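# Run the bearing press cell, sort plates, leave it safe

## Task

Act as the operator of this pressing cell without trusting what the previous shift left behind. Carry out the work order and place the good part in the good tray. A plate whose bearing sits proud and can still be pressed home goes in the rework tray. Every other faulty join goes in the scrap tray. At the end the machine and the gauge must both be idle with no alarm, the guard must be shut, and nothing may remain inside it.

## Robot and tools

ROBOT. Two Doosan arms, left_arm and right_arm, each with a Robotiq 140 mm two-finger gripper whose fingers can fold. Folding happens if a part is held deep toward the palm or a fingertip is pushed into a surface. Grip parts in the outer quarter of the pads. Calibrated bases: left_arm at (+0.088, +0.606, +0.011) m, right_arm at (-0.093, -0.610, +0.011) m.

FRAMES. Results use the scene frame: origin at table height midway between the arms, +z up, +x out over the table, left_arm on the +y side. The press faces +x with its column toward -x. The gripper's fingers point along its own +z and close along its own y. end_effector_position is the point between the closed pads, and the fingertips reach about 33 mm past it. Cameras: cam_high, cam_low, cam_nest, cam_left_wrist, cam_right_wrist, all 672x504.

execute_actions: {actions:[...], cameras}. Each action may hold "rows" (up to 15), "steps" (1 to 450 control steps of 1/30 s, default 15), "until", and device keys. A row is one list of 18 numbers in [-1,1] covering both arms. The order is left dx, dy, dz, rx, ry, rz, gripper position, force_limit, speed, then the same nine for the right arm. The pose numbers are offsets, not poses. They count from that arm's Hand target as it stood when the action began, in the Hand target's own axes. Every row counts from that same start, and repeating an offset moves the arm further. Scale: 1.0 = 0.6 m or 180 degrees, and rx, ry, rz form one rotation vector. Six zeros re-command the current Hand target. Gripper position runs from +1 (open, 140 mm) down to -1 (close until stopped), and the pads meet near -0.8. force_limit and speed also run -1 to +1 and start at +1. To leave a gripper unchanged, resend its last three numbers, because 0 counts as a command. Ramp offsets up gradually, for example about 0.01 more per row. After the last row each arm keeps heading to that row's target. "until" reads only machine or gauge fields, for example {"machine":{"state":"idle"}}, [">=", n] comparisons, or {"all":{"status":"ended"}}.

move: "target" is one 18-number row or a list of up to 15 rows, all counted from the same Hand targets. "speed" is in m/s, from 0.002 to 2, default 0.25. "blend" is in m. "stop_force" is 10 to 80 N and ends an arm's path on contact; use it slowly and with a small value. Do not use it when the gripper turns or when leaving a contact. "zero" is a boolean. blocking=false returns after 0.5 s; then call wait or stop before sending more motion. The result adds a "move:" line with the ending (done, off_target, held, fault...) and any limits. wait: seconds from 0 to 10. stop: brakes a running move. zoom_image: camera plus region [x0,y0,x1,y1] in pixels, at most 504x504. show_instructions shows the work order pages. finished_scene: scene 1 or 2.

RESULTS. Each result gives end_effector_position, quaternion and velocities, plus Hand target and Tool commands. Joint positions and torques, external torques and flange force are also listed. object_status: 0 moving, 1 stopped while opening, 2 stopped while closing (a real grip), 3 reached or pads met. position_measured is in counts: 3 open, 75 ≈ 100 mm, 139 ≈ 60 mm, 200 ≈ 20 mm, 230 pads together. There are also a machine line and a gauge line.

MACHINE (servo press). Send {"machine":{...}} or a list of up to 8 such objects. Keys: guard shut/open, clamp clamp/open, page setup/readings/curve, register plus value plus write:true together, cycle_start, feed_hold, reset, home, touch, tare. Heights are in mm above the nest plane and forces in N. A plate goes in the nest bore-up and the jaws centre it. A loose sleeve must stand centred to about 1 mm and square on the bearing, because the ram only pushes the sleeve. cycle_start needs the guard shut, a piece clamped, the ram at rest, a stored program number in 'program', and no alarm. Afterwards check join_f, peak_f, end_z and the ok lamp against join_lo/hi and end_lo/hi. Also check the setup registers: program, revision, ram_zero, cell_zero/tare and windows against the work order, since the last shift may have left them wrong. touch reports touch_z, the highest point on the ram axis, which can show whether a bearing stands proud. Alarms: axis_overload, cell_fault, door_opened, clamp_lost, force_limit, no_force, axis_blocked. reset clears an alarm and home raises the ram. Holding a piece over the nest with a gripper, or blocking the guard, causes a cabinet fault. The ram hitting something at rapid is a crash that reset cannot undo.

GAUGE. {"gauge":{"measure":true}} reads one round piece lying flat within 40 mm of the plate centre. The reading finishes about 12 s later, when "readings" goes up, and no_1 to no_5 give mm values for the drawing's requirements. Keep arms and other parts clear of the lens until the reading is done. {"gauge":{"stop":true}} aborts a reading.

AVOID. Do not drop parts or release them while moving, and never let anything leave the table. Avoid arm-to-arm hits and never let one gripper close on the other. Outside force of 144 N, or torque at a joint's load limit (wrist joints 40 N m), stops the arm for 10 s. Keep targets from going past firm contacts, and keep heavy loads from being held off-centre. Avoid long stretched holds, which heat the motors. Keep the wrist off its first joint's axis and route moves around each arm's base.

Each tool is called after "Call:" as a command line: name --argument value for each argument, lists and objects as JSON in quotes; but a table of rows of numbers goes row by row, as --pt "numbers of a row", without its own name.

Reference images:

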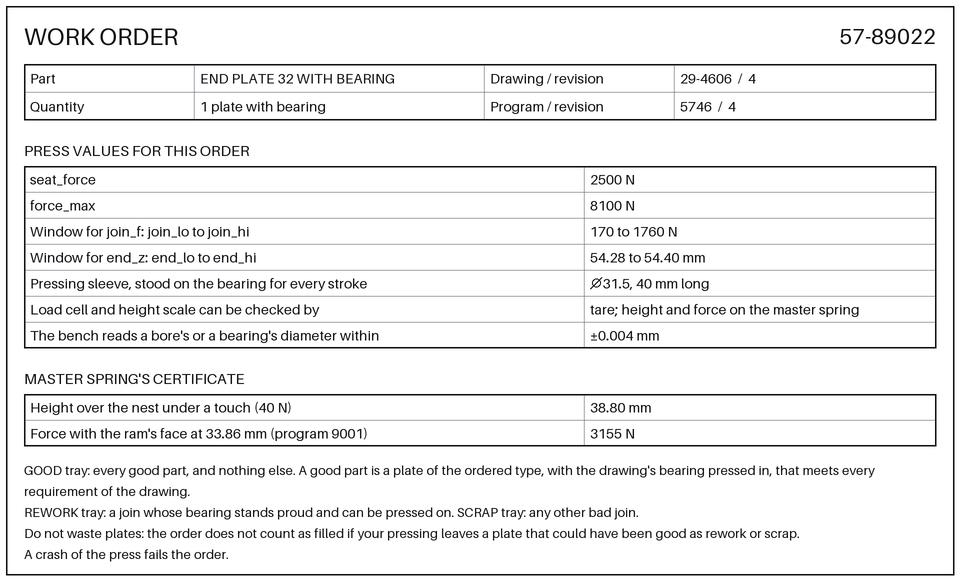

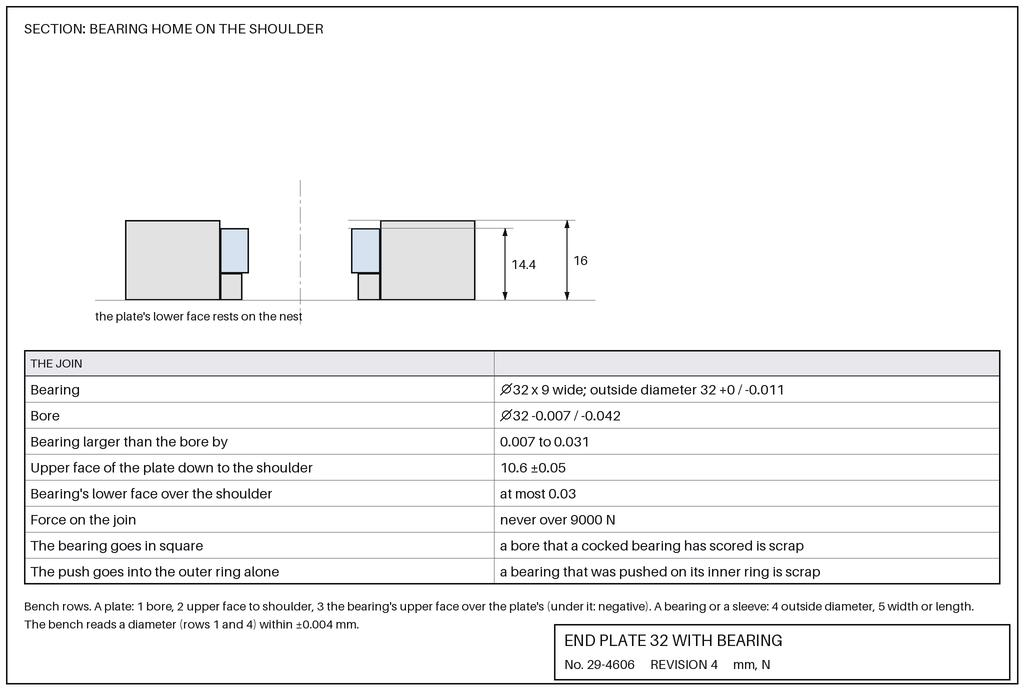

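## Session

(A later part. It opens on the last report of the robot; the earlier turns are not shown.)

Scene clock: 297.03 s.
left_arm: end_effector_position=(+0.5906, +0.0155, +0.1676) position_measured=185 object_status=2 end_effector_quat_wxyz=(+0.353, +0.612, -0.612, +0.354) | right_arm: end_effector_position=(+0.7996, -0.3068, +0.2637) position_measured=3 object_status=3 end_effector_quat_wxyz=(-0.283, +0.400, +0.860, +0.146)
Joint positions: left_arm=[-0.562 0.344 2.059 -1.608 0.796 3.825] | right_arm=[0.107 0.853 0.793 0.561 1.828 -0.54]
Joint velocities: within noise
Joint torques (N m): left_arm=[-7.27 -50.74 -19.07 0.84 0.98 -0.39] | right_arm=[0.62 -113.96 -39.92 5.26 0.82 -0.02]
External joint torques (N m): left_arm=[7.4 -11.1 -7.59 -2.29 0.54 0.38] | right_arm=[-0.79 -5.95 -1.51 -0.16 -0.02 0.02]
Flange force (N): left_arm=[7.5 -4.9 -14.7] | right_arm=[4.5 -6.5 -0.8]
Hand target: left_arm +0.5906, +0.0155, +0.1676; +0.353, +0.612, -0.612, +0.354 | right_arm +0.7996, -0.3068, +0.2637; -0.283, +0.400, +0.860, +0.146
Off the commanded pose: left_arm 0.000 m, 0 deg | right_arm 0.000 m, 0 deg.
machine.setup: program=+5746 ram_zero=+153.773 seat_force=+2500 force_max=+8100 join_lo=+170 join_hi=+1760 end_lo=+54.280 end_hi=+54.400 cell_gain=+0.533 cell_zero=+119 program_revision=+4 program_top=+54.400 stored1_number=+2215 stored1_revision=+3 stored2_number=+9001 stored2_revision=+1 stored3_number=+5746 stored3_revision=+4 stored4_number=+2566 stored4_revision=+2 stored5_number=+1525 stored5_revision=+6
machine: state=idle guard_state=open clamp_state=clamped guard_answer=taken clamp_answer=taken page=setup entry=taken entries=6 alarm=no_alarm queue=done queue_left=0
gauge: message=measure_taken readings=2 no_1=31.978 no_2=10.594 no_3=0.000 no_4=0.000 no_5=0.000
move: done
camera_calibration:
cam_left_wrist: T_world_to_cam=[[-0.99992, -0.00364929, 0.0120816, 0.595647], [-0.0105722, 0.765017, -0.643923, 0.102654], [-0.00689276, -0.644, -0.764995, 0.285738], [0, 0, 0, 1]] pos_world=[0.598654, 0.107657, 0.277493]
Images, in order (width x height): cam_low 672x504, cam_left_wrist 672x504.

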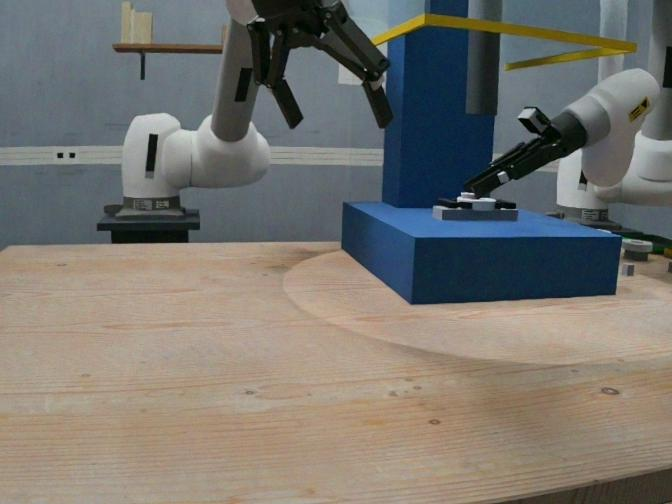

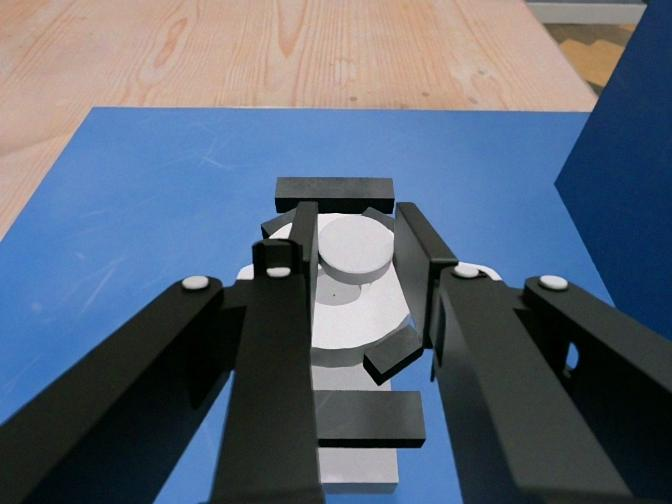

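Call:
execute_actions --actions '[{"rows":[[0,0,0,0,0,0,-0.2,0.1,-1,0,0,0,0,0,0,1,1,1]],"steps":50},{"rows":[[0.0006,0,0.001,0,0,0,-0.2,0.1,-1,0,0,0,0,0,0,1,1,1]],"steps":15},{"rows":[[0,0,0,0,0,0,-1,-0.2,-1,0,0,0,0,0,0,1,1,1]],"steps":100}]' --cameras '[]'

Call:
move --pt "0.0217 0 -0.0125 0 0 0 -1 -0.2 -1 0 0 0 0 0 0 1 1 1" --pt "0.0147 -0.015 -0.0243 0 0 0 -1 -0.2 -1 0 0 0 0 0 0 1 1 1" --pt "-0.0027 -0.015 -0.0143 0 0 0 -1 -0.2 -1 0 0 0 0 0 0 1 1 1" --speed 0.03 --cameras '["cam_left_wrist"]'

Call:
zoom_image --camera "cam_left_wrist" --region '[306, 200, 406, 300]'

Scene clock: 302.93 s.
left_arm: end_effector_position=(+0.5906, +0.0148, +0.1677) position_measured=184 object_status=2 end_effector_quat_wxyz=(+0.353, +0.612, -0.612, +0.354) | right_arm: end_effector_position=(+0.7996, -0.3068, +0.2637) position_measured=3 object_status=3 end_effector_quat_wxyz=(-0.283, +0.400, +0.860, +0.146)
Joint positions: left_arm=[-0.563 0.345 2.058 -1.609 0.796 3.825] | right_arm=[0.107 0.853 0.793 0.561 1.828 -0.54]
Joint velocities: within noise
Joint torques (N m): left_arm=[-3.45 -57.44 -25.64 -1.23 1.16 -0.38] | right_arm=[1.02 -114.01 -39.92 5.24 0.86 -0.06]
External joint torques (N m): left_arm=[3.23 -4.17 -0.98 -0.24 0.38 0.38] | right_arm=[-1.12 -6.37 -1.64 -0.13 -0.05 0.06]
External joint torques at the end of the 1st action: left_arm=[2.82 -3.2 -0.41 -0.11 -0.04 0.46] | right_arm=[-0.65 -5.61 -1.27 -0.19 -0.04 0.04]
External joint torques at the end of the 2nd action: left_arm=[2.67 -2.1 -0.35 -0.05 -0.01 0.44] | right_arm=[-0.71 -6.43 -1.41 -0.17 -0.05 -0.01]
Flange force (N): left_arm=[0.8 0.1 -8.0] | right_arm=[4.7 -7.0 -1.0]
Flange force at the end of the 1st action (N): left_arm=[-0.1 0.5 -6.5] | right_arm=[4.5 -6.6 -0.3]
Flange force at the end of the 2nd action (N): left_arm=[-0.9 -0.5 -5.1] | right_arm=[5.2 -7.8 -0.2]
Hand target: left_arm +0.5906, +0.0148, +0.1677; +0.353, +0.612, -0.612, +0.354 | right_arm +0.7996, -0.3068, +0.2637; -0.283, +0.400, +0.860, +0.146
Off the commanded pose: left_arm 0.000 m, 0 deg | right_arm 0.000 m, 0 deg.
machine.setup: program=+5746 ram_zero=+153.773 seat_force=+2500 force_max=+8100 join_lo=+170 join_hi=+1760 end_lo=+54.280 end_hi=+54.400 cell_gain=+0.533 cell_zero=+119 program_revision=+4 program_top=+54.400 stored1_number=+2215 stored1_revision=+3 stored2_number=+9001 stored2_revision=+1 stored3_number=+5746 stored3_revision=+4 stored4_number=+2566 stored4_revision=+2 stored5_number=+1525 stored5_revision=+6
machine: state=idle guard_state=open clamp_state=clamped guard_answer=taken clamp_answer=taken page=setup entry=taken entries=6 alarm=no_alarm queue=done queue_left=0
gauge: message=measure_taken readings=2 no_1=31.978 no_2=10.594 no_3=0.000 no_4=0.000 no_5=0.000
No camera images: "cameras" was empty.

Scene clock: 304.57 s.
left_arm: end_effector_position=(+0.5996, +0.0230, +0.1706) position_measured=184 object_status=2 end_effector_quat_wxyz=(+0.353, +0.612, -0.612, +0.354) | right_arm: end_effector_position=(+0.7996, -0.3068, +0.2637) position_measured=3 object_status=3 end_effector_quat_wxyz=(-0.283, +0.400, +0.860, +0.146)
Joint positions: left_arm=[-0.543 0.345 2.05 -1.586 0.809 3.813] | right_arm=[0.107 0.853 0.793 0.561 1.828 -0.54]
Joint velocities: within noise
Joint torques (N m): left_arm=[-3.06 -59.83 -26.75 -1.59 1.59 -0.43] | right_arm=[0.7 -113.86 -39.98 5.24 0.88 -0.09]
External joint torques (N m): left_arm=[2.85 -1.96 -0.08 0.16 -0.08 0.43] | right_arm=[-0.88 -5.55 -1.29 -0.17 -0.09 0.09]
Flange force (N): left_arm=[-1.1 -0.5 -5.6] | right_arm=[4.3 -6.6 -0.4]
Hand target: left_arm +0.5996, +0.0230, +0.1705; +0.353, +0.612, -0.612, +0.354 | right_arm +0.7996, -0.3068, +0.2637; -0.283, +0.400, +0.860, +0.146
Off the commanded pose: left_arm 0.000 m, 0 deg | right_arm 0.000 m, 0 deg.
machine.setup: program=+5746 ram_zero=+153.773 seat_force=+2500 force_max=+8100 join_lo=+170 join_hi=+1760 end_lo=+54.280 end_hi=+54.400 cell_gain=+0.533 cell_zero=+119 program_revision=+4 program_top=+54.400 stored1_number=+2215 stored1_revision=+3 stored2_number=+9001 stored2_revision=+1 stored3_number=+5746 stored3_revision=+4 stored4_number=+2566 stored4_revision=+2 stored5_number=+1525 stored5_revision=+6
machine: state=idle guard_state=open clamp_state=clamped guard_answer=taken clamp_answer=taken page=setup entry=taken entries=6 alarm=no_alarm queue=done queue_left=0
gauge: message=measure_taken readings=2 no_1=31.978 no_2=10.594 no_3=0.000 no_4=0.000 no_5=0.000
move: done
camera_calibration:
cam_left_wrist: T_world_to_cam=[[-0.99992, -0.00364996, 0.0120822, 0.604639], [-0.0105731, 0.765017, -0.643923, 0.0988031], [-0.00689276, -0.644, -0.764995, 0.292913], [0, 0, 0, 1]] pos_world=[0.607654, 0.115257, 0.280393]
Images, in order (width x height): cam_left_wrist 672x504.

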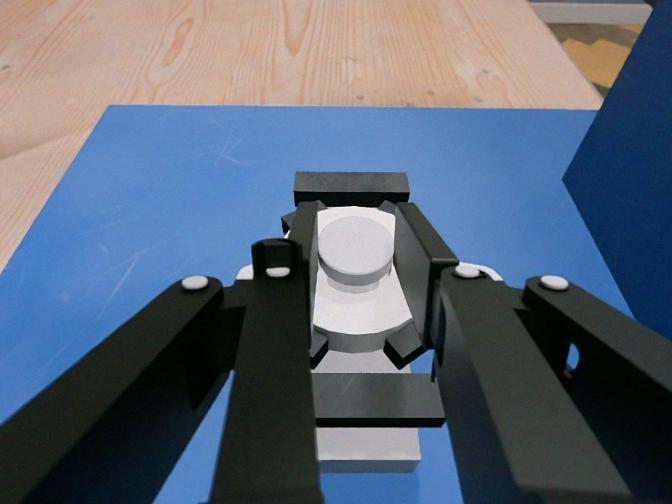

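Scaled by 5.040.

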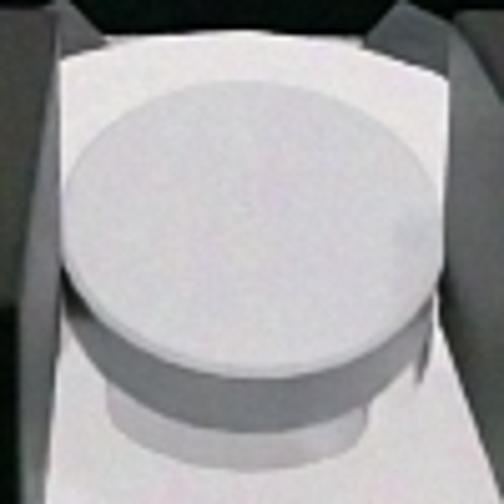

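Call:
move --target '[-0.0217,0,0.0125,0,0,0,-1,-0.2,-1,0,0,0,0,0,0,1,1,1]' --speed 0.003 --stop_force 10 --cameras '["cam_left_wrist"]'

Call:
zoom_image --camera "cam_left_wrist" --region '[306, 200, 406, 300]'

Call:
execute_actions --actions '[{"rows":[[0.0004,0,-0.0002,0,0,0,-1,-0.2,-1,0,0,0,0,0,0,1,1,1]],"steps":15},{"rows":[[0,0,0,0,0,0,-0.2,0.1,-1,0,0,0,0,0,0,1,1,1]],"steps":50}]' --cameras '["cam_left_wrist","cam_low","cam_nest"]'

Call:
zoom_image --camera "cam_low" --region '[430, 150, 530, 230]'

Call:
zoom_image --camera "cam_left_wrist" --region '[306, 200, 406, 300]'

Scene clock: 306.50 s.
left_arm: end_effector_position=(+0.5996, +0.0230, +0.1670) position_measured=184 object_status=2 end_effector_quat_wxyz=(+0.353, +0.612, -0.612, +0.354) | right_arm: end_effector_position=(+0.7996, -0.3068, +0.2637) position_measured=3 object_status=3 end_effector_quat_wxyz=(-0.283, +0.400, +0.860, +0.146)
Joint positions: left_arm=[-0.543 0.35 2.052 -1.592 0.81 3.823] | right_arm=[0.107 0.853 0.793 0.561 1.828 -0.54]
Joint velocities: within noise
Joint torques (N m): left_arm=[-5.49 -51.67 -23.85 -0.67 -0.23 -0.4] | right_arm=[0.78 -113.95 -40.1 5.25 0.82 -0.01]
External joint torques (N m): left_arm=[5.61 -10.27 -2.73 -0.75 1.74 0.4] | right_arm=[-0.97 -5.48 -1.15 -0.17 -0.03 0.01]
Flange force (N): left_arm=[4.7 1.4 -17.6] | right_arm=[4.2 -7.0 -0.3]
Hand target: left_arm +0.5996, +0.0230, +0.1670; +0.353, +0.612, -0.612, +0.354 (not the last commanded pose) | right_arm +0.7996, -0.3068, +0.2637; -0.283, +0.400, +0.860, +0.146
Off the commanded pose: left_arm 0.012 m, 0 deg | right_arm 0.000 m, 0 deg.
machine.setup: program=+5746 ram_zero=+153.773 seat_force=+2500 force_max=+8100 join_lo=+170 join_hi=+1760 end_lo=+54.280 end_hi=+54.400 cell_gain=+0.533 cell_zero=+119 program_revision=+4 program_top=+54.400 stored1_number=+2215 stored1_revision=+3 stored2_number=+9001 stored2_revision=+1 stored3_number=+5746 stored3_revision=+4 stored4_number=+2566 stored4_revision=+2 stored5_number=+1525 stored5_revision=+6
machine: state=idle guard_state=open clamp_state=clamped guard_answer=taken clamp_answer=taken page=setup entry=taken entries=6 alarm=no_alarm queue=done queue_left=0
gauge: message=measure_taken readings=2 no_1=31.978 no_2=10.594 no_3=0.000 no_4=0.000 no_5=0.000
move: contact (left_arm)
camera_calibration:
cam_left_wrist: T_world_to_cam=[[-0.999921, -0.00357129, 0.0120175, 0.604691], [-0.0104723, 0.764927, -0.644032, 0.0965285], [-0.00689251, -0.644107, -0.764904, 0.290223], [0, 0, 0, 1]] pos_world=[0.607655, 0.115257, 0.276893]
Images, in order (width x height): cam_left_wrist 672x504.

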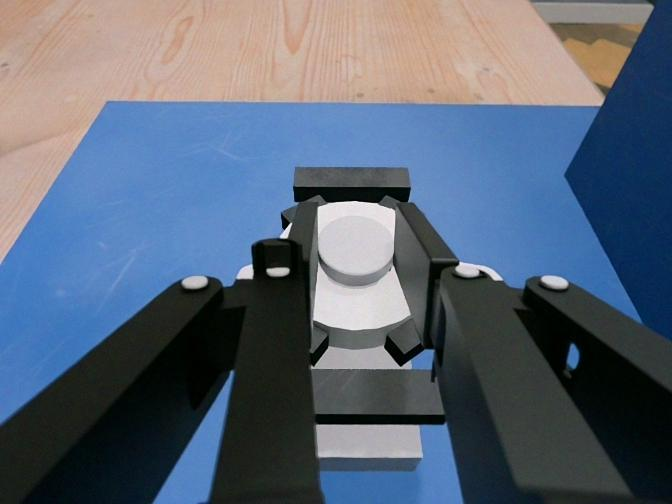

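Scaled by 5.040.

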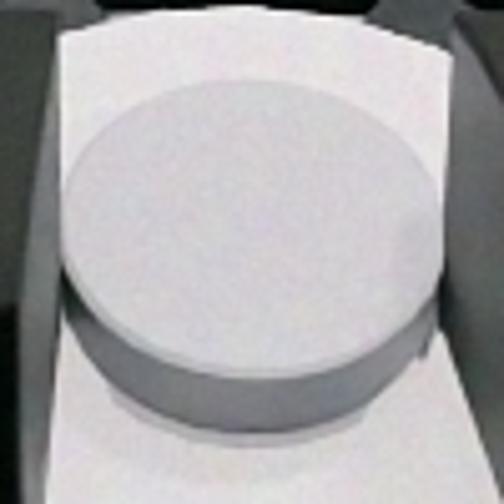

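Scene clock: 308.87 s.
left_arm: end_effector_position=(+0.5996, +0.0230, +0.1673) position_measured=154 object_status=3 end_effector_quat_wxyz=(+0.353, +0.612, -0.612, +0.354) | right_arm: end_effector_position=(+0.7996, -0.3068, +0.2637) position_measured=3 object_status=3 end_effector_quat_wxyz=(-0.283, +0.400, +0.860, +0.146)
Joint positions: left_arm=[-0.543 0.35 2.051 -1.592 0.809 3.822] | right_arm=[0.107 0.853 0.793 0.561 1.828 -0.54]
Joint velocities: within noise
Joint torques (N m): left_arm=[-2.74 -59.87 -26.22 -1.39 1.57 -0.46] | right_arm=[0.53 -113.54 -39.97 5.29 0.86 0.03]
External joint torques (N m): left_arm=[2.81 -2.6 -0.48 -0.05 -0.05 0.46] | right_arm=[-0.7 -6.28 -1.43 -0.2 -0.07 -0.03]
External joint torques at the end of the 1st action: left_arm=[2.96 -6.25 -1.55 -0.27 1.01 0.4] | right_arm=[-0.95 -5.96 -1.31 -0.2 -0.03 0.01]
Flange force (N): left_arm=[-0.5 -0.2 -5.8] | right_arm=[5.0 -7.5 -0.3]
Flange force at the end of the 1st action (N): left_arm=[2.9 1.4 -10.3] | right_arm=[4.6 -7.4 -0.4]
Hand target: left_arm +0.5996, +0.0230, +0.1673; +0.353, +0.612, -0.612, +0.354 | right_arm +0.7996, -0.3068, +0.2637; -0.283, +0.400, +0.860, +0.146
Off the commanded pose: left_arm 0.000 m, 0 deg | right_arm 0.000 m, 0 deg.
machine.setup: program=+5746 ram_zero=+153.773 seat_force=+2500 force_max=+8100 join_lo=+170 join_hi=+1760 end_lo=+54.280 end_hi=+54.400 cell_gain=+0.533 cell_zero=+119 program_revision=+4 program_top=+54.400 stored1_number=+2215 stored1_revision=+3 stored2_number=+9001 stored2_revision=+1 stored3_number=+5746 stored3_revision=+4 stored4_number=+2566 stored4_revision=+2 stored5_number=+1525 stored5_revision=+6
machine: state=idle guard_state=open clamp_state=clamped guard_answer=taken clamp_answer=taken page=setup entry=taken entries=6 alarm=no_alarm queue=done queue_left=0
gauge: message=measure_taken readings=2 no_1=31.978 no_2=10.594 no_3=0.000 no_4=0.000 no_5=0.000
camera_calibration:
cam_left_wrist: T_world_to_cam=[[-0.999921, -0.00357196, 0.0120181, 0.604688], [-0.0104732, 0.764927, -0.644032, 0.0967344], [-0.00689252, -0.644107, -0.764904, 0.290311], [0, 0, 0, 1]] pos_world=[0.607655, 0.115157, 0.277093]
Images, in order (width x height): cam_low 672x504, cam_nest 672x504, cam_left_wrist 672x504.

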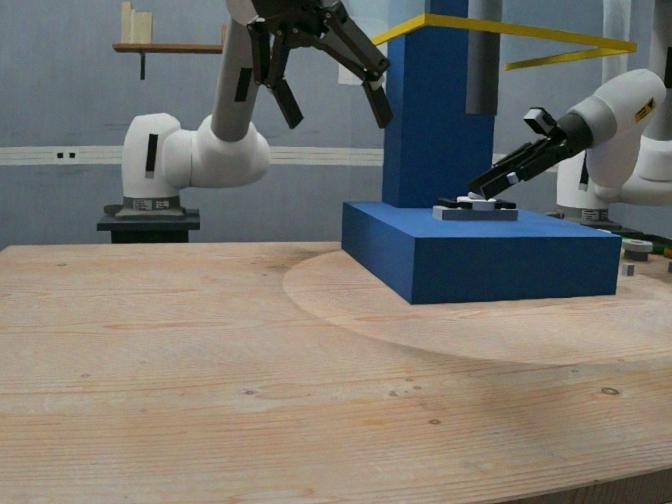

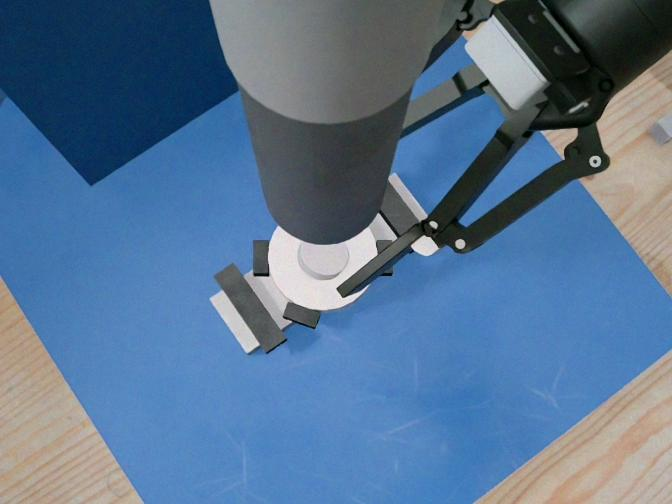

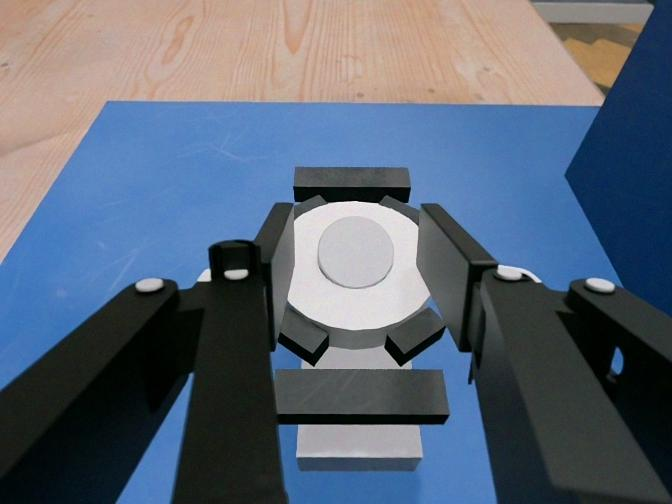

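Scaled by 5.040.

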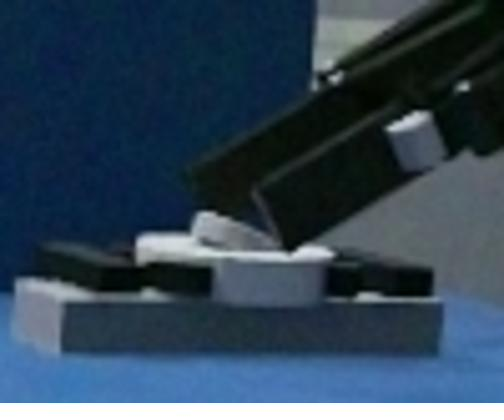

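Scaled by 5.040.

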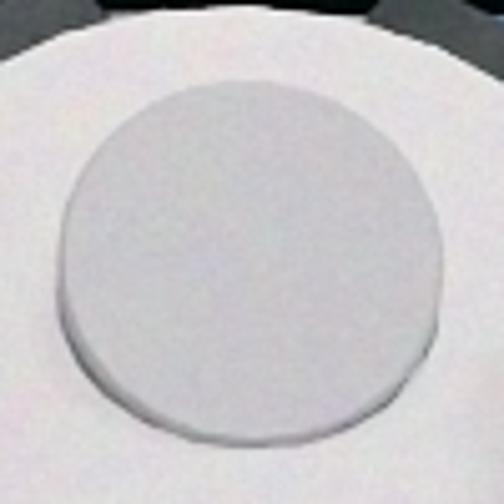

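Call:
execute_actions --actions '[{"rows":[[0,0,0,0,0,0,-1,-0.2,-1,0,0,0,0,0,0,1,1,1]],"steps":100}]' --cameras '["cam_left_wrist","cam_low"]'

Call:
move --target '[0.0217,0,-0.0125,0,0,0,-1,-0.2,-1,0,0,0,0,0,0,1,1,1]' --speed 0.03 --cameras '["cam_left_wrist","cam_low"]'

Call:
zoom_image --camera "cam_left_wrist" --region '[306, 200, 406, 300]'

Scene clock: 313.03 s.
left_arm: end_effector_position=(+0.5996, +0.0230, +0.1673) position_measured=184 object_status=2 end_effector_quat_wxyz=(+0.353, +0.612, -0.612, +0.354) | right_arm: end_effector_position=(+0.7996, -0.3068, +0.2637) position_measured=3 object_status=3 end_effector_quat_wxyz=(-0.283, +0.400, +0.860, +0.146)
Joint positions: left_arm=[-0.543 0.35 2.051 -1.592 0.809 3.822] | right_arm=[0.107 0.853 0.793 0.561 1.828 -0.54]
Joint velocities: within noise
Joint torques (N m): left_arm=[-4.86 -56.61 -23.73 -0.63 1.54 -0.46] | right_arm=[0.78 -114.03 -39.8 5.27 0.82 -0.04]
External joint torques (N m): left_arm=[4.59 -5.57 -2.91 -0.82 0 0.46] | right_arm=[-0.92 -5.93 -1.61 -0.18 -0.03 0.04]
Flange force (N): left_arm=[2.2 -1.8 -9.0] | right_arm=[4.3 -6.2 -1.1]
Hand target: left_arm +0.5996, +0.0230, +0.1673; +0.353, +0.612, -0.612, +0.354 | right_arm +0.7996, -0.3068, +0.2637; -0.283, +0.400, +0.860, +0.146
Off the commanded pose: left_arm 0.000 m, 0 deg | right_arm 0.000 m, 0 deg.
machine.setup: program=+5746 ram_zero=+153.773 seat_force=+2500 force_max=+8100 join_lo=+170 join_hi=+1760 end_lo=+54.280 end_hi=+54.400 cell_gain=+0.533 cell_zero=+119 program_revision=+4 program_top=+54.400 stored1_number=+2215 stored1_revision=+3 stored2_number=+9001 stored2_revision=+1 stored3_number=+5746 stored3_revision=+4 stored4_number=+2566 stored4_revision=+2 stored5_number=+1525 stored5_revision=+6
machine: state=idle guard_state=open clamp_state=clamped guard_answer=taken clamp_answer=taken page=setup entry=taken entries=6 alarm=no_alarm queue=done queue_left=0
gauge: message=measure_taken readings=2 no_1=31.978 no_2=10.594 no_3=0.000 no_4=0.000 no_5=0.000
camera_calibration:
cam_left_wrist: T_world_to_cam=[[-0.999921, -0.00357139, 0.0120176, 0.604688], [-0.0104724, 0.764927, -0.644032, 0.0967339], [-0.00689251, -0.644107, -0.764904, 0.290311], [0, 0, 0, 1]] pos_world=[0.607655, 0.115157, 0.277093]
Images, in order (width x height): cam_low 672x504, cam_left_wrist 672x504.

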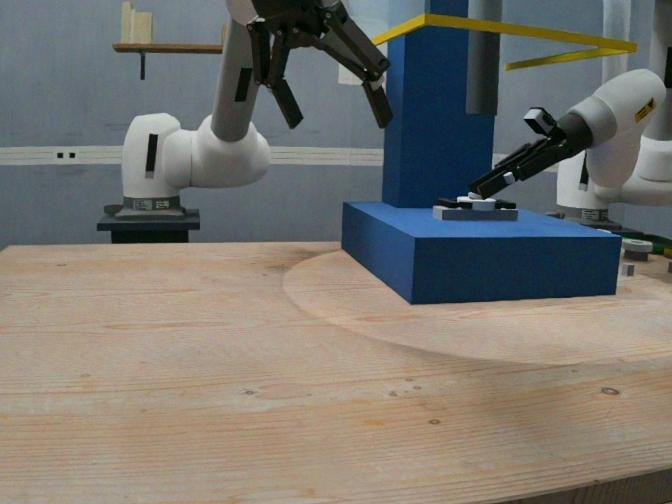

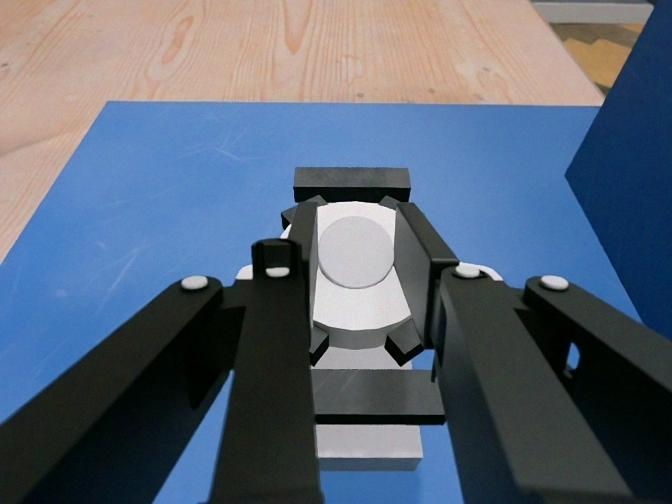

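Scene clock: 313.87 s.
left_arm: end_effector_position=(+0.5996, +0.0230, +0.1823) position_measured=184 object_status=2 end_effector_quat_wxyz=(+0.353, +0.612, -0.612, +0.354) | right_arm: end_effector_position=(+0.7996, -0.3068, +0.2637) position_measured=3 object_status=3 end_effector_quat_wxyz=(-0.283, +0.400, +0.860, +0.146)
Joint positions: left_arm=[-0.543 0.33 2.043 -1.565 0.809 3.783] | right_arm=[0.107 0.853 0.793 0.561 1.828 -0.54]
Joint velocities: within noise
Joint torques (N m): left_arm=[-2.82 -58.82 -27.24 -1.46 1.52 -0.27] | right_arm=[0.46 -114.12 -40.11 5.28 0.84 -0.02]
External joint torques (N m): left_arm=[2.59 -2.49 -0.37 0.05 -0.06 0.27] | right_arm=[-0.6 -5.62 -1.18 -0.2 -0.03 0.02]
Flange force (N): left_arm=[0.0 -0.1 -5.7] | right_arm=[4.6 -7.0 -0.1]
Hand target: left_arm +0.5996, +0.0230, +0.1823; +0.353, +0.612, -0.612, +0.354 | right_arm +0.7996, -0.3068, +0.2637; -0.283, +0.400, +0.860, +0.146
Off the commanded pose: left_arm 0.000 m, 0 deg | right_arm 0.000 m, 0 deg.
machine.setup: program=+5746 ram_zero=+153.773 seat_force=+2500 force_max=+8100 join_lo=+170 join_hi=+1760 end_lo=+54.280 end_hi=+54.400 cell_gain=+0.533 cell_zero=+119 program_revision=+4 program_top=+54.400 stored1_number=+2215 stored1_revision=+3 stored2_number=+9001 stored2_revision=+1 stored3_number=+5746 stored3_revision=+4 stored4_number=+2566 stored4_revision=+2 stored5_number=+1525 stored5_revision=+6
machine: state=idle guard_state=open clamp_state=clamped guard_answer=taken clamp_answer=taken page=setup entry=taken entries=6 alarm=no_alarm queue=done queue_left=0
gauge: message=measure_taken readings=2 no_1=31.978 no_2=10.594 no_3=0.000 no_4=0.000 no_5=0.000
move: done
camera_calibration:
cam_left_wrist: T_world_to_cam=[[-0.999921, -0.00357139, 0.0120176, 0.604508], [-0.0104724, 0.764927, -0.644032, 0.106394], [-0.00689251, -0.644107, -0.764904, 0.301785], [0, 0, 0, 1]] pos_world=[0.607655, 0.115157, 0.292093]
Images, in order (width x height): cam_low 672x504, cam_left_wrist 672x504.

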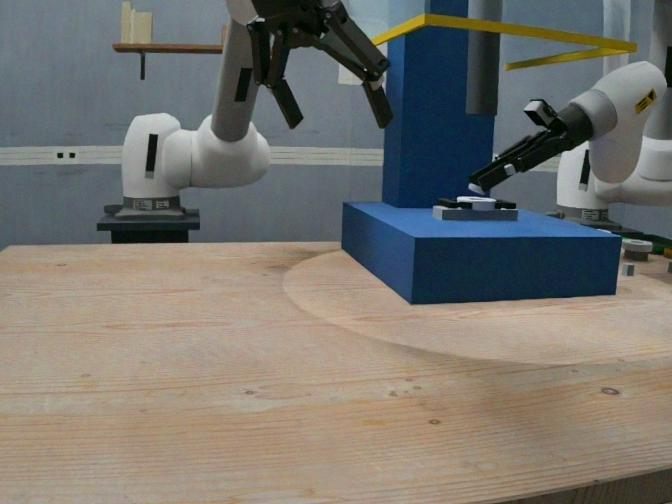

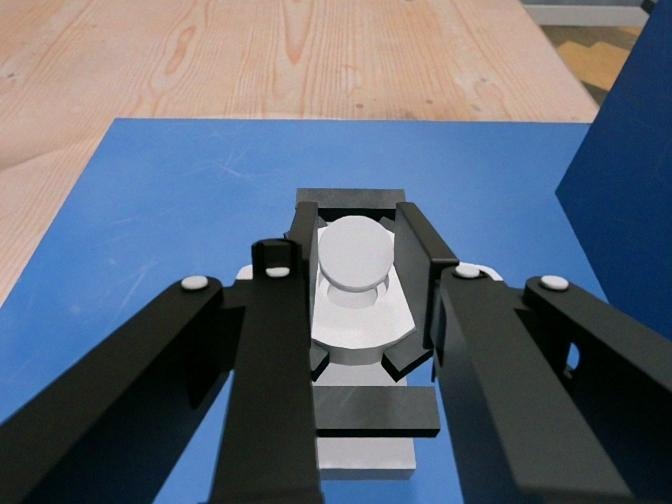

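Scaled by 5.040.

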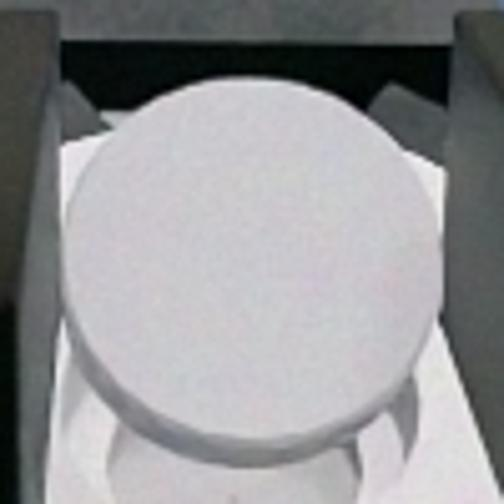

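Call:
move --target '[0.0068,0.0153,0.0117,0,0,0,-1,-0.2,-1,0,0,0,0,0,0,1,1,1]' --speed 0.03 --cameras '[]'

Call:
move --target '[-0.0209,0,0.0121,0,0,0,-1,-0.2,-1,0,0,0,0,0,0,1,1,1]' --speed 0.006 --stop_force 15 --cameras '[]'

Call:
execute_actions --actions '[{"rows":[[0,0,0,0,0,0,-0.2,0.1,-1,0,0,0,0,0,0,1,1,1]],"steps":50},{"rows":[[0.0008,0,0.0014,0,0,0,-0.2,0.1,-1,0,0,0,0,0,0,1,1,1]],"steps":20}]' --cameras '["cam_left_wrist","cam_low"]'

Call:
zoom_image --camera "cam_left_wrist" --region '[306, 200, 406, 300]'

Scene clock: 314.77 s.
left_arm: end_effector_position=(+0.5904, +0.0149, +0.1823) position_measured=184 object_status=2 end_effector_quat_wxyz=(+0.353, +0.612, -0.612, +0.354) | right_arm: end_effector_position=(+0.7996, -0.3068, +0.2637) position_measured=3 object_status=3 end_effector_quat_wxyz=(-0.283, +0.400, +0.860, +0.146)
Joint positions: left_arm=[-0.563 0.325 2.05 -1.581 0.795 3.786] | right_arm=[0.107 0.853 0.793 0.561 1.828 -0.54]
Joint velocities: within noise
Joint torques (N m): left_arm=[-2.66 -58.26 -27.27 -1.51 1.45 -0.46] | right_arm=[0.88 -114.01 -40.05 5.22 0.8 -0.04]
External joint torques (N m): left_arm=[2.86 -2.35 -0.32 0.11 -0.01 0.45] | right_arm=[-1.07 -5.09 -1.13 -0.15 -0.02 0.04]
Flange force (N): left_arm=[-0.8 -0.5 -5.9] | right_arm=[3.8 -6.4 -0.5]
Hand target: left_arm +0.5904, +0.0149, +0.1823; +0.353, +0.612, -0.612, +0.354 | right_arm +0.7996, -0.3068, +0.2637; -0.283, +0.400, +0.860, +0.146
Off the commanded pose: left_arm 0.000 m, 0 deg | right_arm 0.000 m, 0 deg.
machine.setup: program=+5746 ram_zero=+153.773 seat_force=+2500 force_max=+8100 join_lo=+170 join_hi=+1760 end_lo=+54.280 end_hi=+54.400 cell_gain=+0.533 cell_zero=+119 program_revision=+4 program_top=+54.400 stored1_number=+2215 stored1_revision=+3 stored2_number=+9001 stored2_revision=+1 stored3_number=+5746 stored3_revision=+4 stored4_number=+2566 stored4_revision=+2 stored5_number=+1525 stored5_revision=+6
machine: state=idle guard_state=open clamp_state=clamped guard_answer=taken clamp_answer=taken page=setup entry=taken entries=6 alarm=no_alarm queue=done queue_left=0
gauge: message=measure_taken readings=2 no_1=31.978 no_2=10.594 no_3=0.000 no_4=0.000 no_5=0.000
move: done
No camera images: "cameras" was empty.

Scene clock: 317.60 s.
left_arm: end_effector_position=(+0.5905, +0.0148, +0.1691) position_measured=184 object_status=2 end_effector_quat_wxyz=(+0.353, +0.612, -0.612, +0.355) | right_arm: end_effector_position=(+0.7996, -0.3068, +0.2637) position_measured=3 object_status=3 end_effector_quat_wxyz=(-0.283, +0.400, +0.860, +0.146)
Joint positions: left_arm=[-0.564 0.343 2.058 -1.607 0.796 3.822] | right_arm=[0.107 0.853 0.793 0.561 1.828 -0.54]
Joint velocities: within noise
Joint torques (N m): left_arm=[-6.32 -45 -17.99 1.16 -1.16 -0.4] | right_arm=[0.46 -113.76 -39.92 5.27 0.82 -0.08]
External joint torques (N m): left_arm=[6.15 -16.44 -8.71 -2.63 2.68 0.4] | right_arm=[-0.57 -6.88 -1.75 -0.14 -0.01 0.08]
Flange force (N): left_arm=[12.4 -0.8 -20.2] | right_arm=[5.5 -7.2 -0.8]
Hand target: left_arm +0.5905, +0.0148, +0.1690; +0.353, +0.612, -0.612, +0.355 (not the last commanded pose) | right_arm +0.7996, -0.3068, +0.2637; -0.283, +0.400, +0.860, +0.146
Off the commanded pose: left_arm 0.001 m, 0 deg | right_arm 0.000 m, 0 deg.
machine.setup: program=+5746 ram_zero=+153.773 seat_force=+2500 force_max=+8100 join_lo=+170 join_hi=+1760 end_lo=+54.280 end_hi=+54.400 cell_gain=+0.533 cell_zero=+119 program_revision=+4 program_top=+54.400 stored1_number=+2215 stored1_revision=+3 stored2_number=+9001 stored2_revision=+1 stored3_number=+5746 stored3_revision=+4 stored4_number=+2566 stored4_revision=+2 stored5_number=+1525 stored5_revision=+6
machine: state=idle guard_state=open clamp_state=clamped guard_answer=taken clamp_answer=taken page=setup entry=taken entries=6 alarm=no_alarm queue=done queue_left=0
gauge: message=measure_taken readings=2 no_1=31.978 no_2=10.594 no_3=0.000 no_4=0.000 no_5=0.000
move: contact (left_arm)
No camera images: "cameras" was empty.

Scene clock: 320.13 s.
left_arm: end_effector_position=(+0.5905, +0.0138, +0.1690) position_measured=154 object_status=3 end_effector_quat_wxyz=(+0.353, +0.612, -0.612, +0.355) | right_arm: end_effector_position=(+0.7996, -0.3068, +0.2637) position_measured=3 object_status=3 end_effector_quat_wxyz=(-0.283, +0.400, +0.860, +0.146)
Joint positions: left_arm=[-0.565 0.343 2.057 -1.607 0.795 3.822] | right_arm=[0.107 0.853 0.793 0.561 1.828 -0.54]
Joint velocities: within noise
Joint torques (N m): left_arm=[-2.64 -59.47 -26.35 -1.41 1.51 -0.44] | right_arm=[0.59 -114.34 -39.94 5.29 0.91 -0.06]
External joint torques (N m): left_arm=[2.64 -1.44 -0.22 -0.04 0 0.44] | right_arm=[-0.77 -5.07 -1.26 -0.23 -0.12 0.06]
External joint torques at the end of the 1st action: left_arm=[2.95 -2.38 -0.43 0.01 -0.04 0.44] | right_arm=[-0.7 -5.86 -1.32 -0.21 -0.06 0.06]
Flange force (N): left_arm=[-1.6 -1.0 -4.4] | right_arm=[3.9 -5.8 -0.5]
Flange force at the end of the 1st action (N): left_arm=[-0.7 -0.6 -5.8] | right_arm=[4.7 -7.0 -0.3]
Hand target: left_arm +0.5905, +0.0138, +0.1690; +0.353, +0.612, -0.612, +0.355 | right_arm +0.7996, -0.3068, +0.2637; -0.283, +0.400, +0.860, +0.146
Off the commanded pose: left_arm 0.000 m, 0 deg | right_arm 0.000 m, 0 deg.
machine.setup: program=+5746 ram_zero=+153.773 seat_force=+2500 force_max=+8100 join_lo=+170 join_hi=+1760 end_lo=+54.280 end_hi=+54.400 cell_gain=+0.533 cell_zero=+119 program_revision=+4 program_top=+54.400 stored1_number=+2215 stored1_revision=+3 stored2_number=+9001 stored2_revision=+1 stored3_number=+5746 stored3_revision=+4 stored4_number=+2566 stored4_revision=+2 stored5_number=+1525 stored5_revision=+6
machine: state=idle guard_state=open clamp_state=clamped guard_answer=taken clamp_answer=taken page=setup entry=taken entries=6 alarm=no_alarm queue=done queue_left=0
gauge: message=measure_taken readings=2 no_1=31.978 no_2=10.594 no_3=0.000 no_4=0.000 no_5=0.000
camera_calibration:
cam_left_wrist: T_world_to_cam=[[-0.999923, -0.00355797, 0.0118772, 0.595574], [-0.0103727, 0.764836, -0.644142, 0.104739], [-0.00679227, -0.644216, -0.764814, 0.28569], [0, 0, 0, 1]] pos_world=[0.598555, 0.106057, 0.278892]
Images, in order (width x height): cam_low 672x504, cam_left_wrist 672x504.

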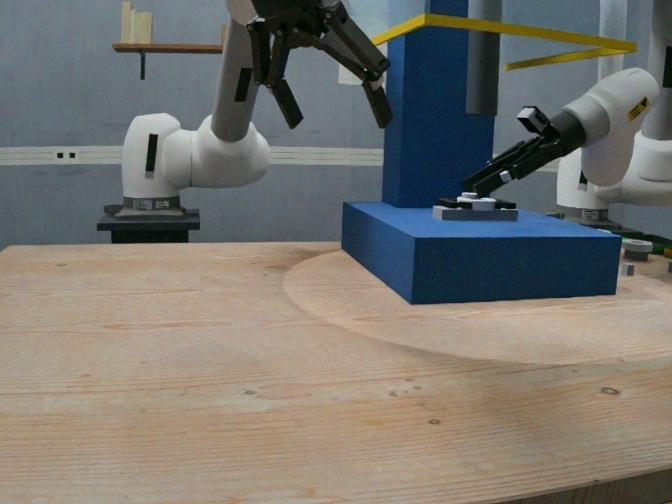

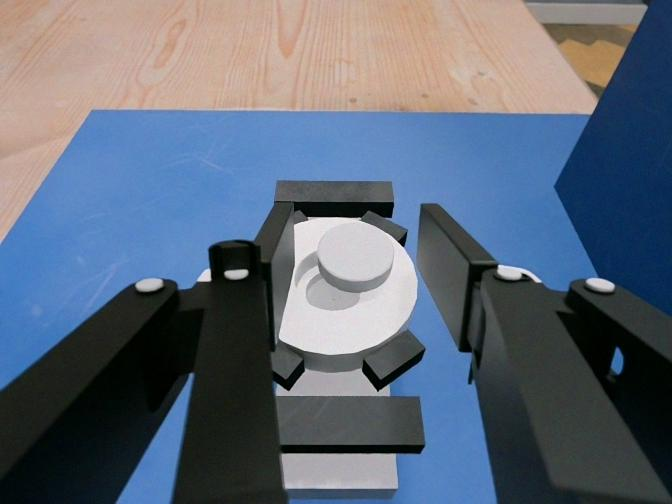

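Scaled by 5.040.

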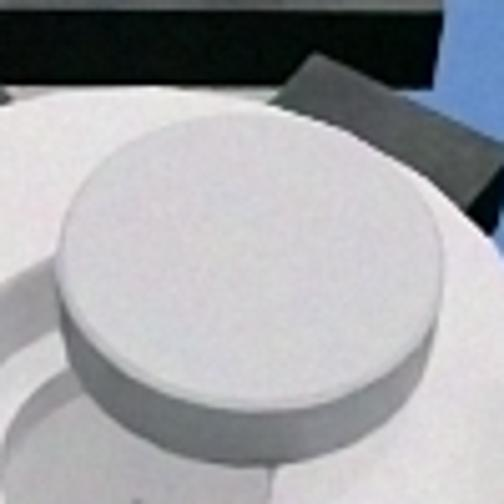

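Call:
execute_actions --actions '[{"rows":[[0,0,0.0021,0,0,0,-0.2,0.1,-1,0,0,0,0,0,0,1,1,1],[-0.0001,0,0.0043,0,0,0,-0.2,0.1,-1,0,0,0,0,0,0,1,1,1]],"steps":20}]' --cameras '["cam_left_wrist"]'

Call:
zoom_image --camera "cam_left_wrist" --region '[306, 200, 406, 300]'

Scene clock: 321.17 s.
left_arm: end_effector_position=(+0.5905, +0.0116, +0.1677) position_measured=154 object_status=3 end_effector_quat_wxyz=(+0.353, +0.612, -0.612, +0.355) | right_arm: end_effector_position=(+0.7996, -0.3068, +0.2637) position_measured=3 object_status=3 end_effector_quat_wxyz=(-0.283, +0.400, +0.860, +0.146)
Joint positions: left_arm=[-0.568 0.347 2.055 -1.612 0.793 3.824] | right_arm=[0.107 0.853 0.793 0.561 1.828 -0.54]
Joint velocities: within noise
Joint torques (N m): left_arm=[-2.97 -59.39 -26.14 -1.41 1.57 -0.44] | right_arm=[0.47 -114.44 -39.81 5.38 0.83 -0.05]
External joint torques (N m): left_arm=[3.04 -2.63 -0.52 -0.04 -0.04 0.44] | right_arm=[-0.63 -5.22 -1.52 -0.29 -0.03 0.05]
Flange force (N): left_arm=[-0.5 -0.6 -6.1] | right_arm=[3.8 -5.0 -1.1]
Hand target: left_arm +0.5905, +0.0116, +0.1677; +0.353, +0.612, -0.612, +0.355 | right_arm +0.7996, -0.3068, +0.2637; -0.283, +0.400, +0.860, +0.146
Off the commanded pose: left_arm 0.000 m, 0 deg | right_arm 0.000 m, 0 deg.
machine.setup: program=+5746 ram_zero=+153.773 seat_force=+2500 force_max=+8100 join_lo=+170 join_hi=+1760 end_lo=+54.280 end_hi=+54.400 cell_gain=+0.533 cell_zero=+119 program_revision=+4 program_top=+54.400 stored1_number=+2215 stored1_revision=+3 stored2_number=+9001 stored2_revision=+1 stored3_number=+5746 stored3_revision=+4 stored4_number=+2566 stored4_revision=+2 stored5_number=+1525 stored5_revision=+6
machine: state=idle guard_state=open clamp_state=clamped guard_answer=taken clamp_answer=taken page=setup entry=taken entries=6 alarm=no_alarm queue=done queue_left=0
gauge: message=measure_taken readings=2 no_1=31.978 no_2=10.594 no_3=0.000 no_4=0.000 no_5=0.000
camera_calibration:
cam_left_wrist: T_world_to_cam=[[-0.999923, -0.00355797, 0.0118772, 0.595582], [-0.0103727, 0.764836, -0.644142, 0.10552], [-0.00679227, -0.644216, -0.764814, 0.283202], [0, 0, 0, 1]] pos_world=[0.598555, 0.103857, 0.277492]
Images, in order (width x height): cam_left_wrist 672x504.

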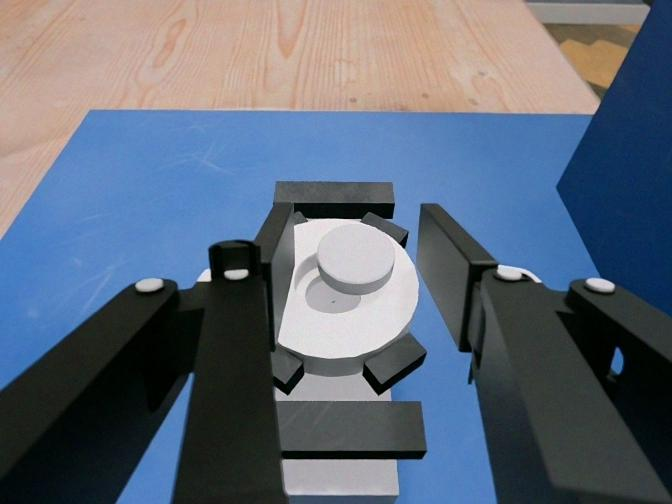

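Scaled by 5.040.

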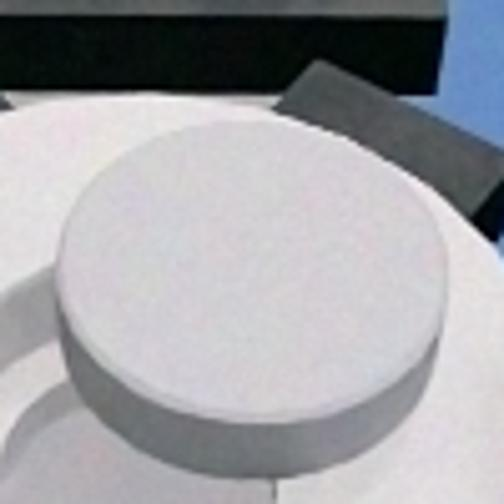

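Call:
execute_actions --actions '[{"rows":[[-0.0014,0,-0.0024,0,0,0,-0.2,0.1,-1,0,0,0,0,0,0,1,1,1],[-0.0027,0,-0.0048,0,0,0,-0.2,0.1,-1,0,0,0,0,0,0,1,1,1]],"steps":20},{"rows":[[0,0,0,0,0,0,-1,-0.2,-1,0,0,0,0,0,0,1,1,1]],"steps":100}]' --cameras '["cam_left_wrist"]'

Call:
zoom_image --camera "cam_left_wrist" --region '[306, 200, 406, 300]'

Scene clock: 325.60 s.
left_arm: end_effector_position=(+0.5905, +0.0149, +0.1677) position_measured=184 object_status=2 end_effector_quat_wxyz=(+0.353, +0.612, -0.612, +0.355) | right_arm: end_effector_position=(+0.7996, -0.3068, +0.2637) position_measured=3 object_status=3 end_effector_quat_wxyz=(-0.283, +0.400, +0.860, +0.146)
Joint positions: left_arm=[-0.563 0.344 2.059 -1.609 0.796 3.826] | right_arm=[0.107 0.853 0.793 0.561 1.828 -0.54]
Joint velocities: within noise
Joint torques (N m): left_arm=[-3.36 -58.26 -25.89 -1.35 1.39 -0.43] | right_arm=[0.87 -113.78 -40.15 5.29 0.82 -0.06]
External joint torques (N m): left_arm=[3.15 -3.2 -0.71 -0.12 0.14 0.43] | right_arm=[-0.95 -6.83 -1.5 -0.17 -0.02 0.06]
External joint torques at the end of the 1st action: left_arm=[3.23 -2.26 -0.4 -0.07 0 0.45] | right_arm=[-0.95 -5.99 -1.72 -0.14 -0.05 -0.05]
Flange force (N): left_arm=[-0.1 -0.4 -6.9] | right_arm=[5.4 -8.3 -0.4]
Flange force at the end of the 1st action (N): left_arm=[-1.2 -0.9 -5.9] | right_arm=[4.2 -6.0 -1.3]
Hand target: left_arm +0.5905, +0.0149, +0.1677; +0.353, +0.612, -0.612, +0.355 | right_arm +0.7996, -0.3068, +0.2637; -0.283, +0.400, +0.860, +0.146
Off the commanded pose: left_arm 0.000 m, 0 deg | right_arm 0.000 m, 0 deg.
machine.setup: program=+5746 ram_zero=+153.773 seat_force=+2500 force_max=+8100 join_lo=+170 join_hi=+1760 end_lo=+54.280 end_hi=+54.400 cell_gain=+0.533 cell_zero=+119 program_revision=+4 program_top=+54.400 stored1_number=+2215 stored1_revision=+3 stored2_number=+9001 stored2_revision=+1 stored3_number=+5746 stored3_revision=+4 stored4_number=+2566 stored4_revision=+2 stored5_number=+1525 stored5_revision=+6
machine: state=idle guard_state=open clamp_state=clamped guard_answer=taken clamp_answer=taken page=setup entry=taken entries=6 alarm=no_alarm queue=done queue_left=0
gauge: message=measure_taken readings=2 no_1=31.978 no_2=10.594 no_3=0.000 no_4=0.000 no_5=0.000
camera_calibration:
cam_left_wrist: T_world_to_cam=[[-0.999923, -0.00355797, 0.0118772, 0.595593], [-0.0103727, 0.764836, -0.644142, 0.10306], [-0.00679227, -0.644216, -0.764814, 0.285404], [0, 0, 0, 1]] pos_world=[0.598555, 0.107157, 0.277592]
Images, in order (width x height): cam_left_wrist 672x504.

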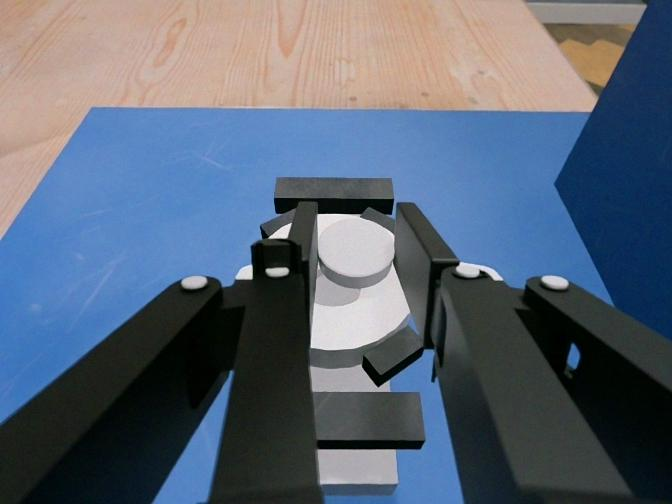

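Scaled by 5.040.

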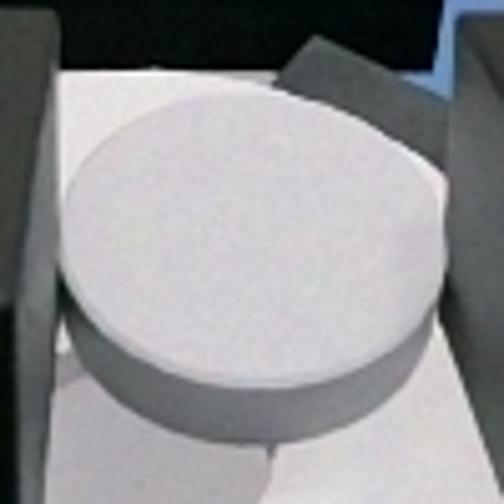

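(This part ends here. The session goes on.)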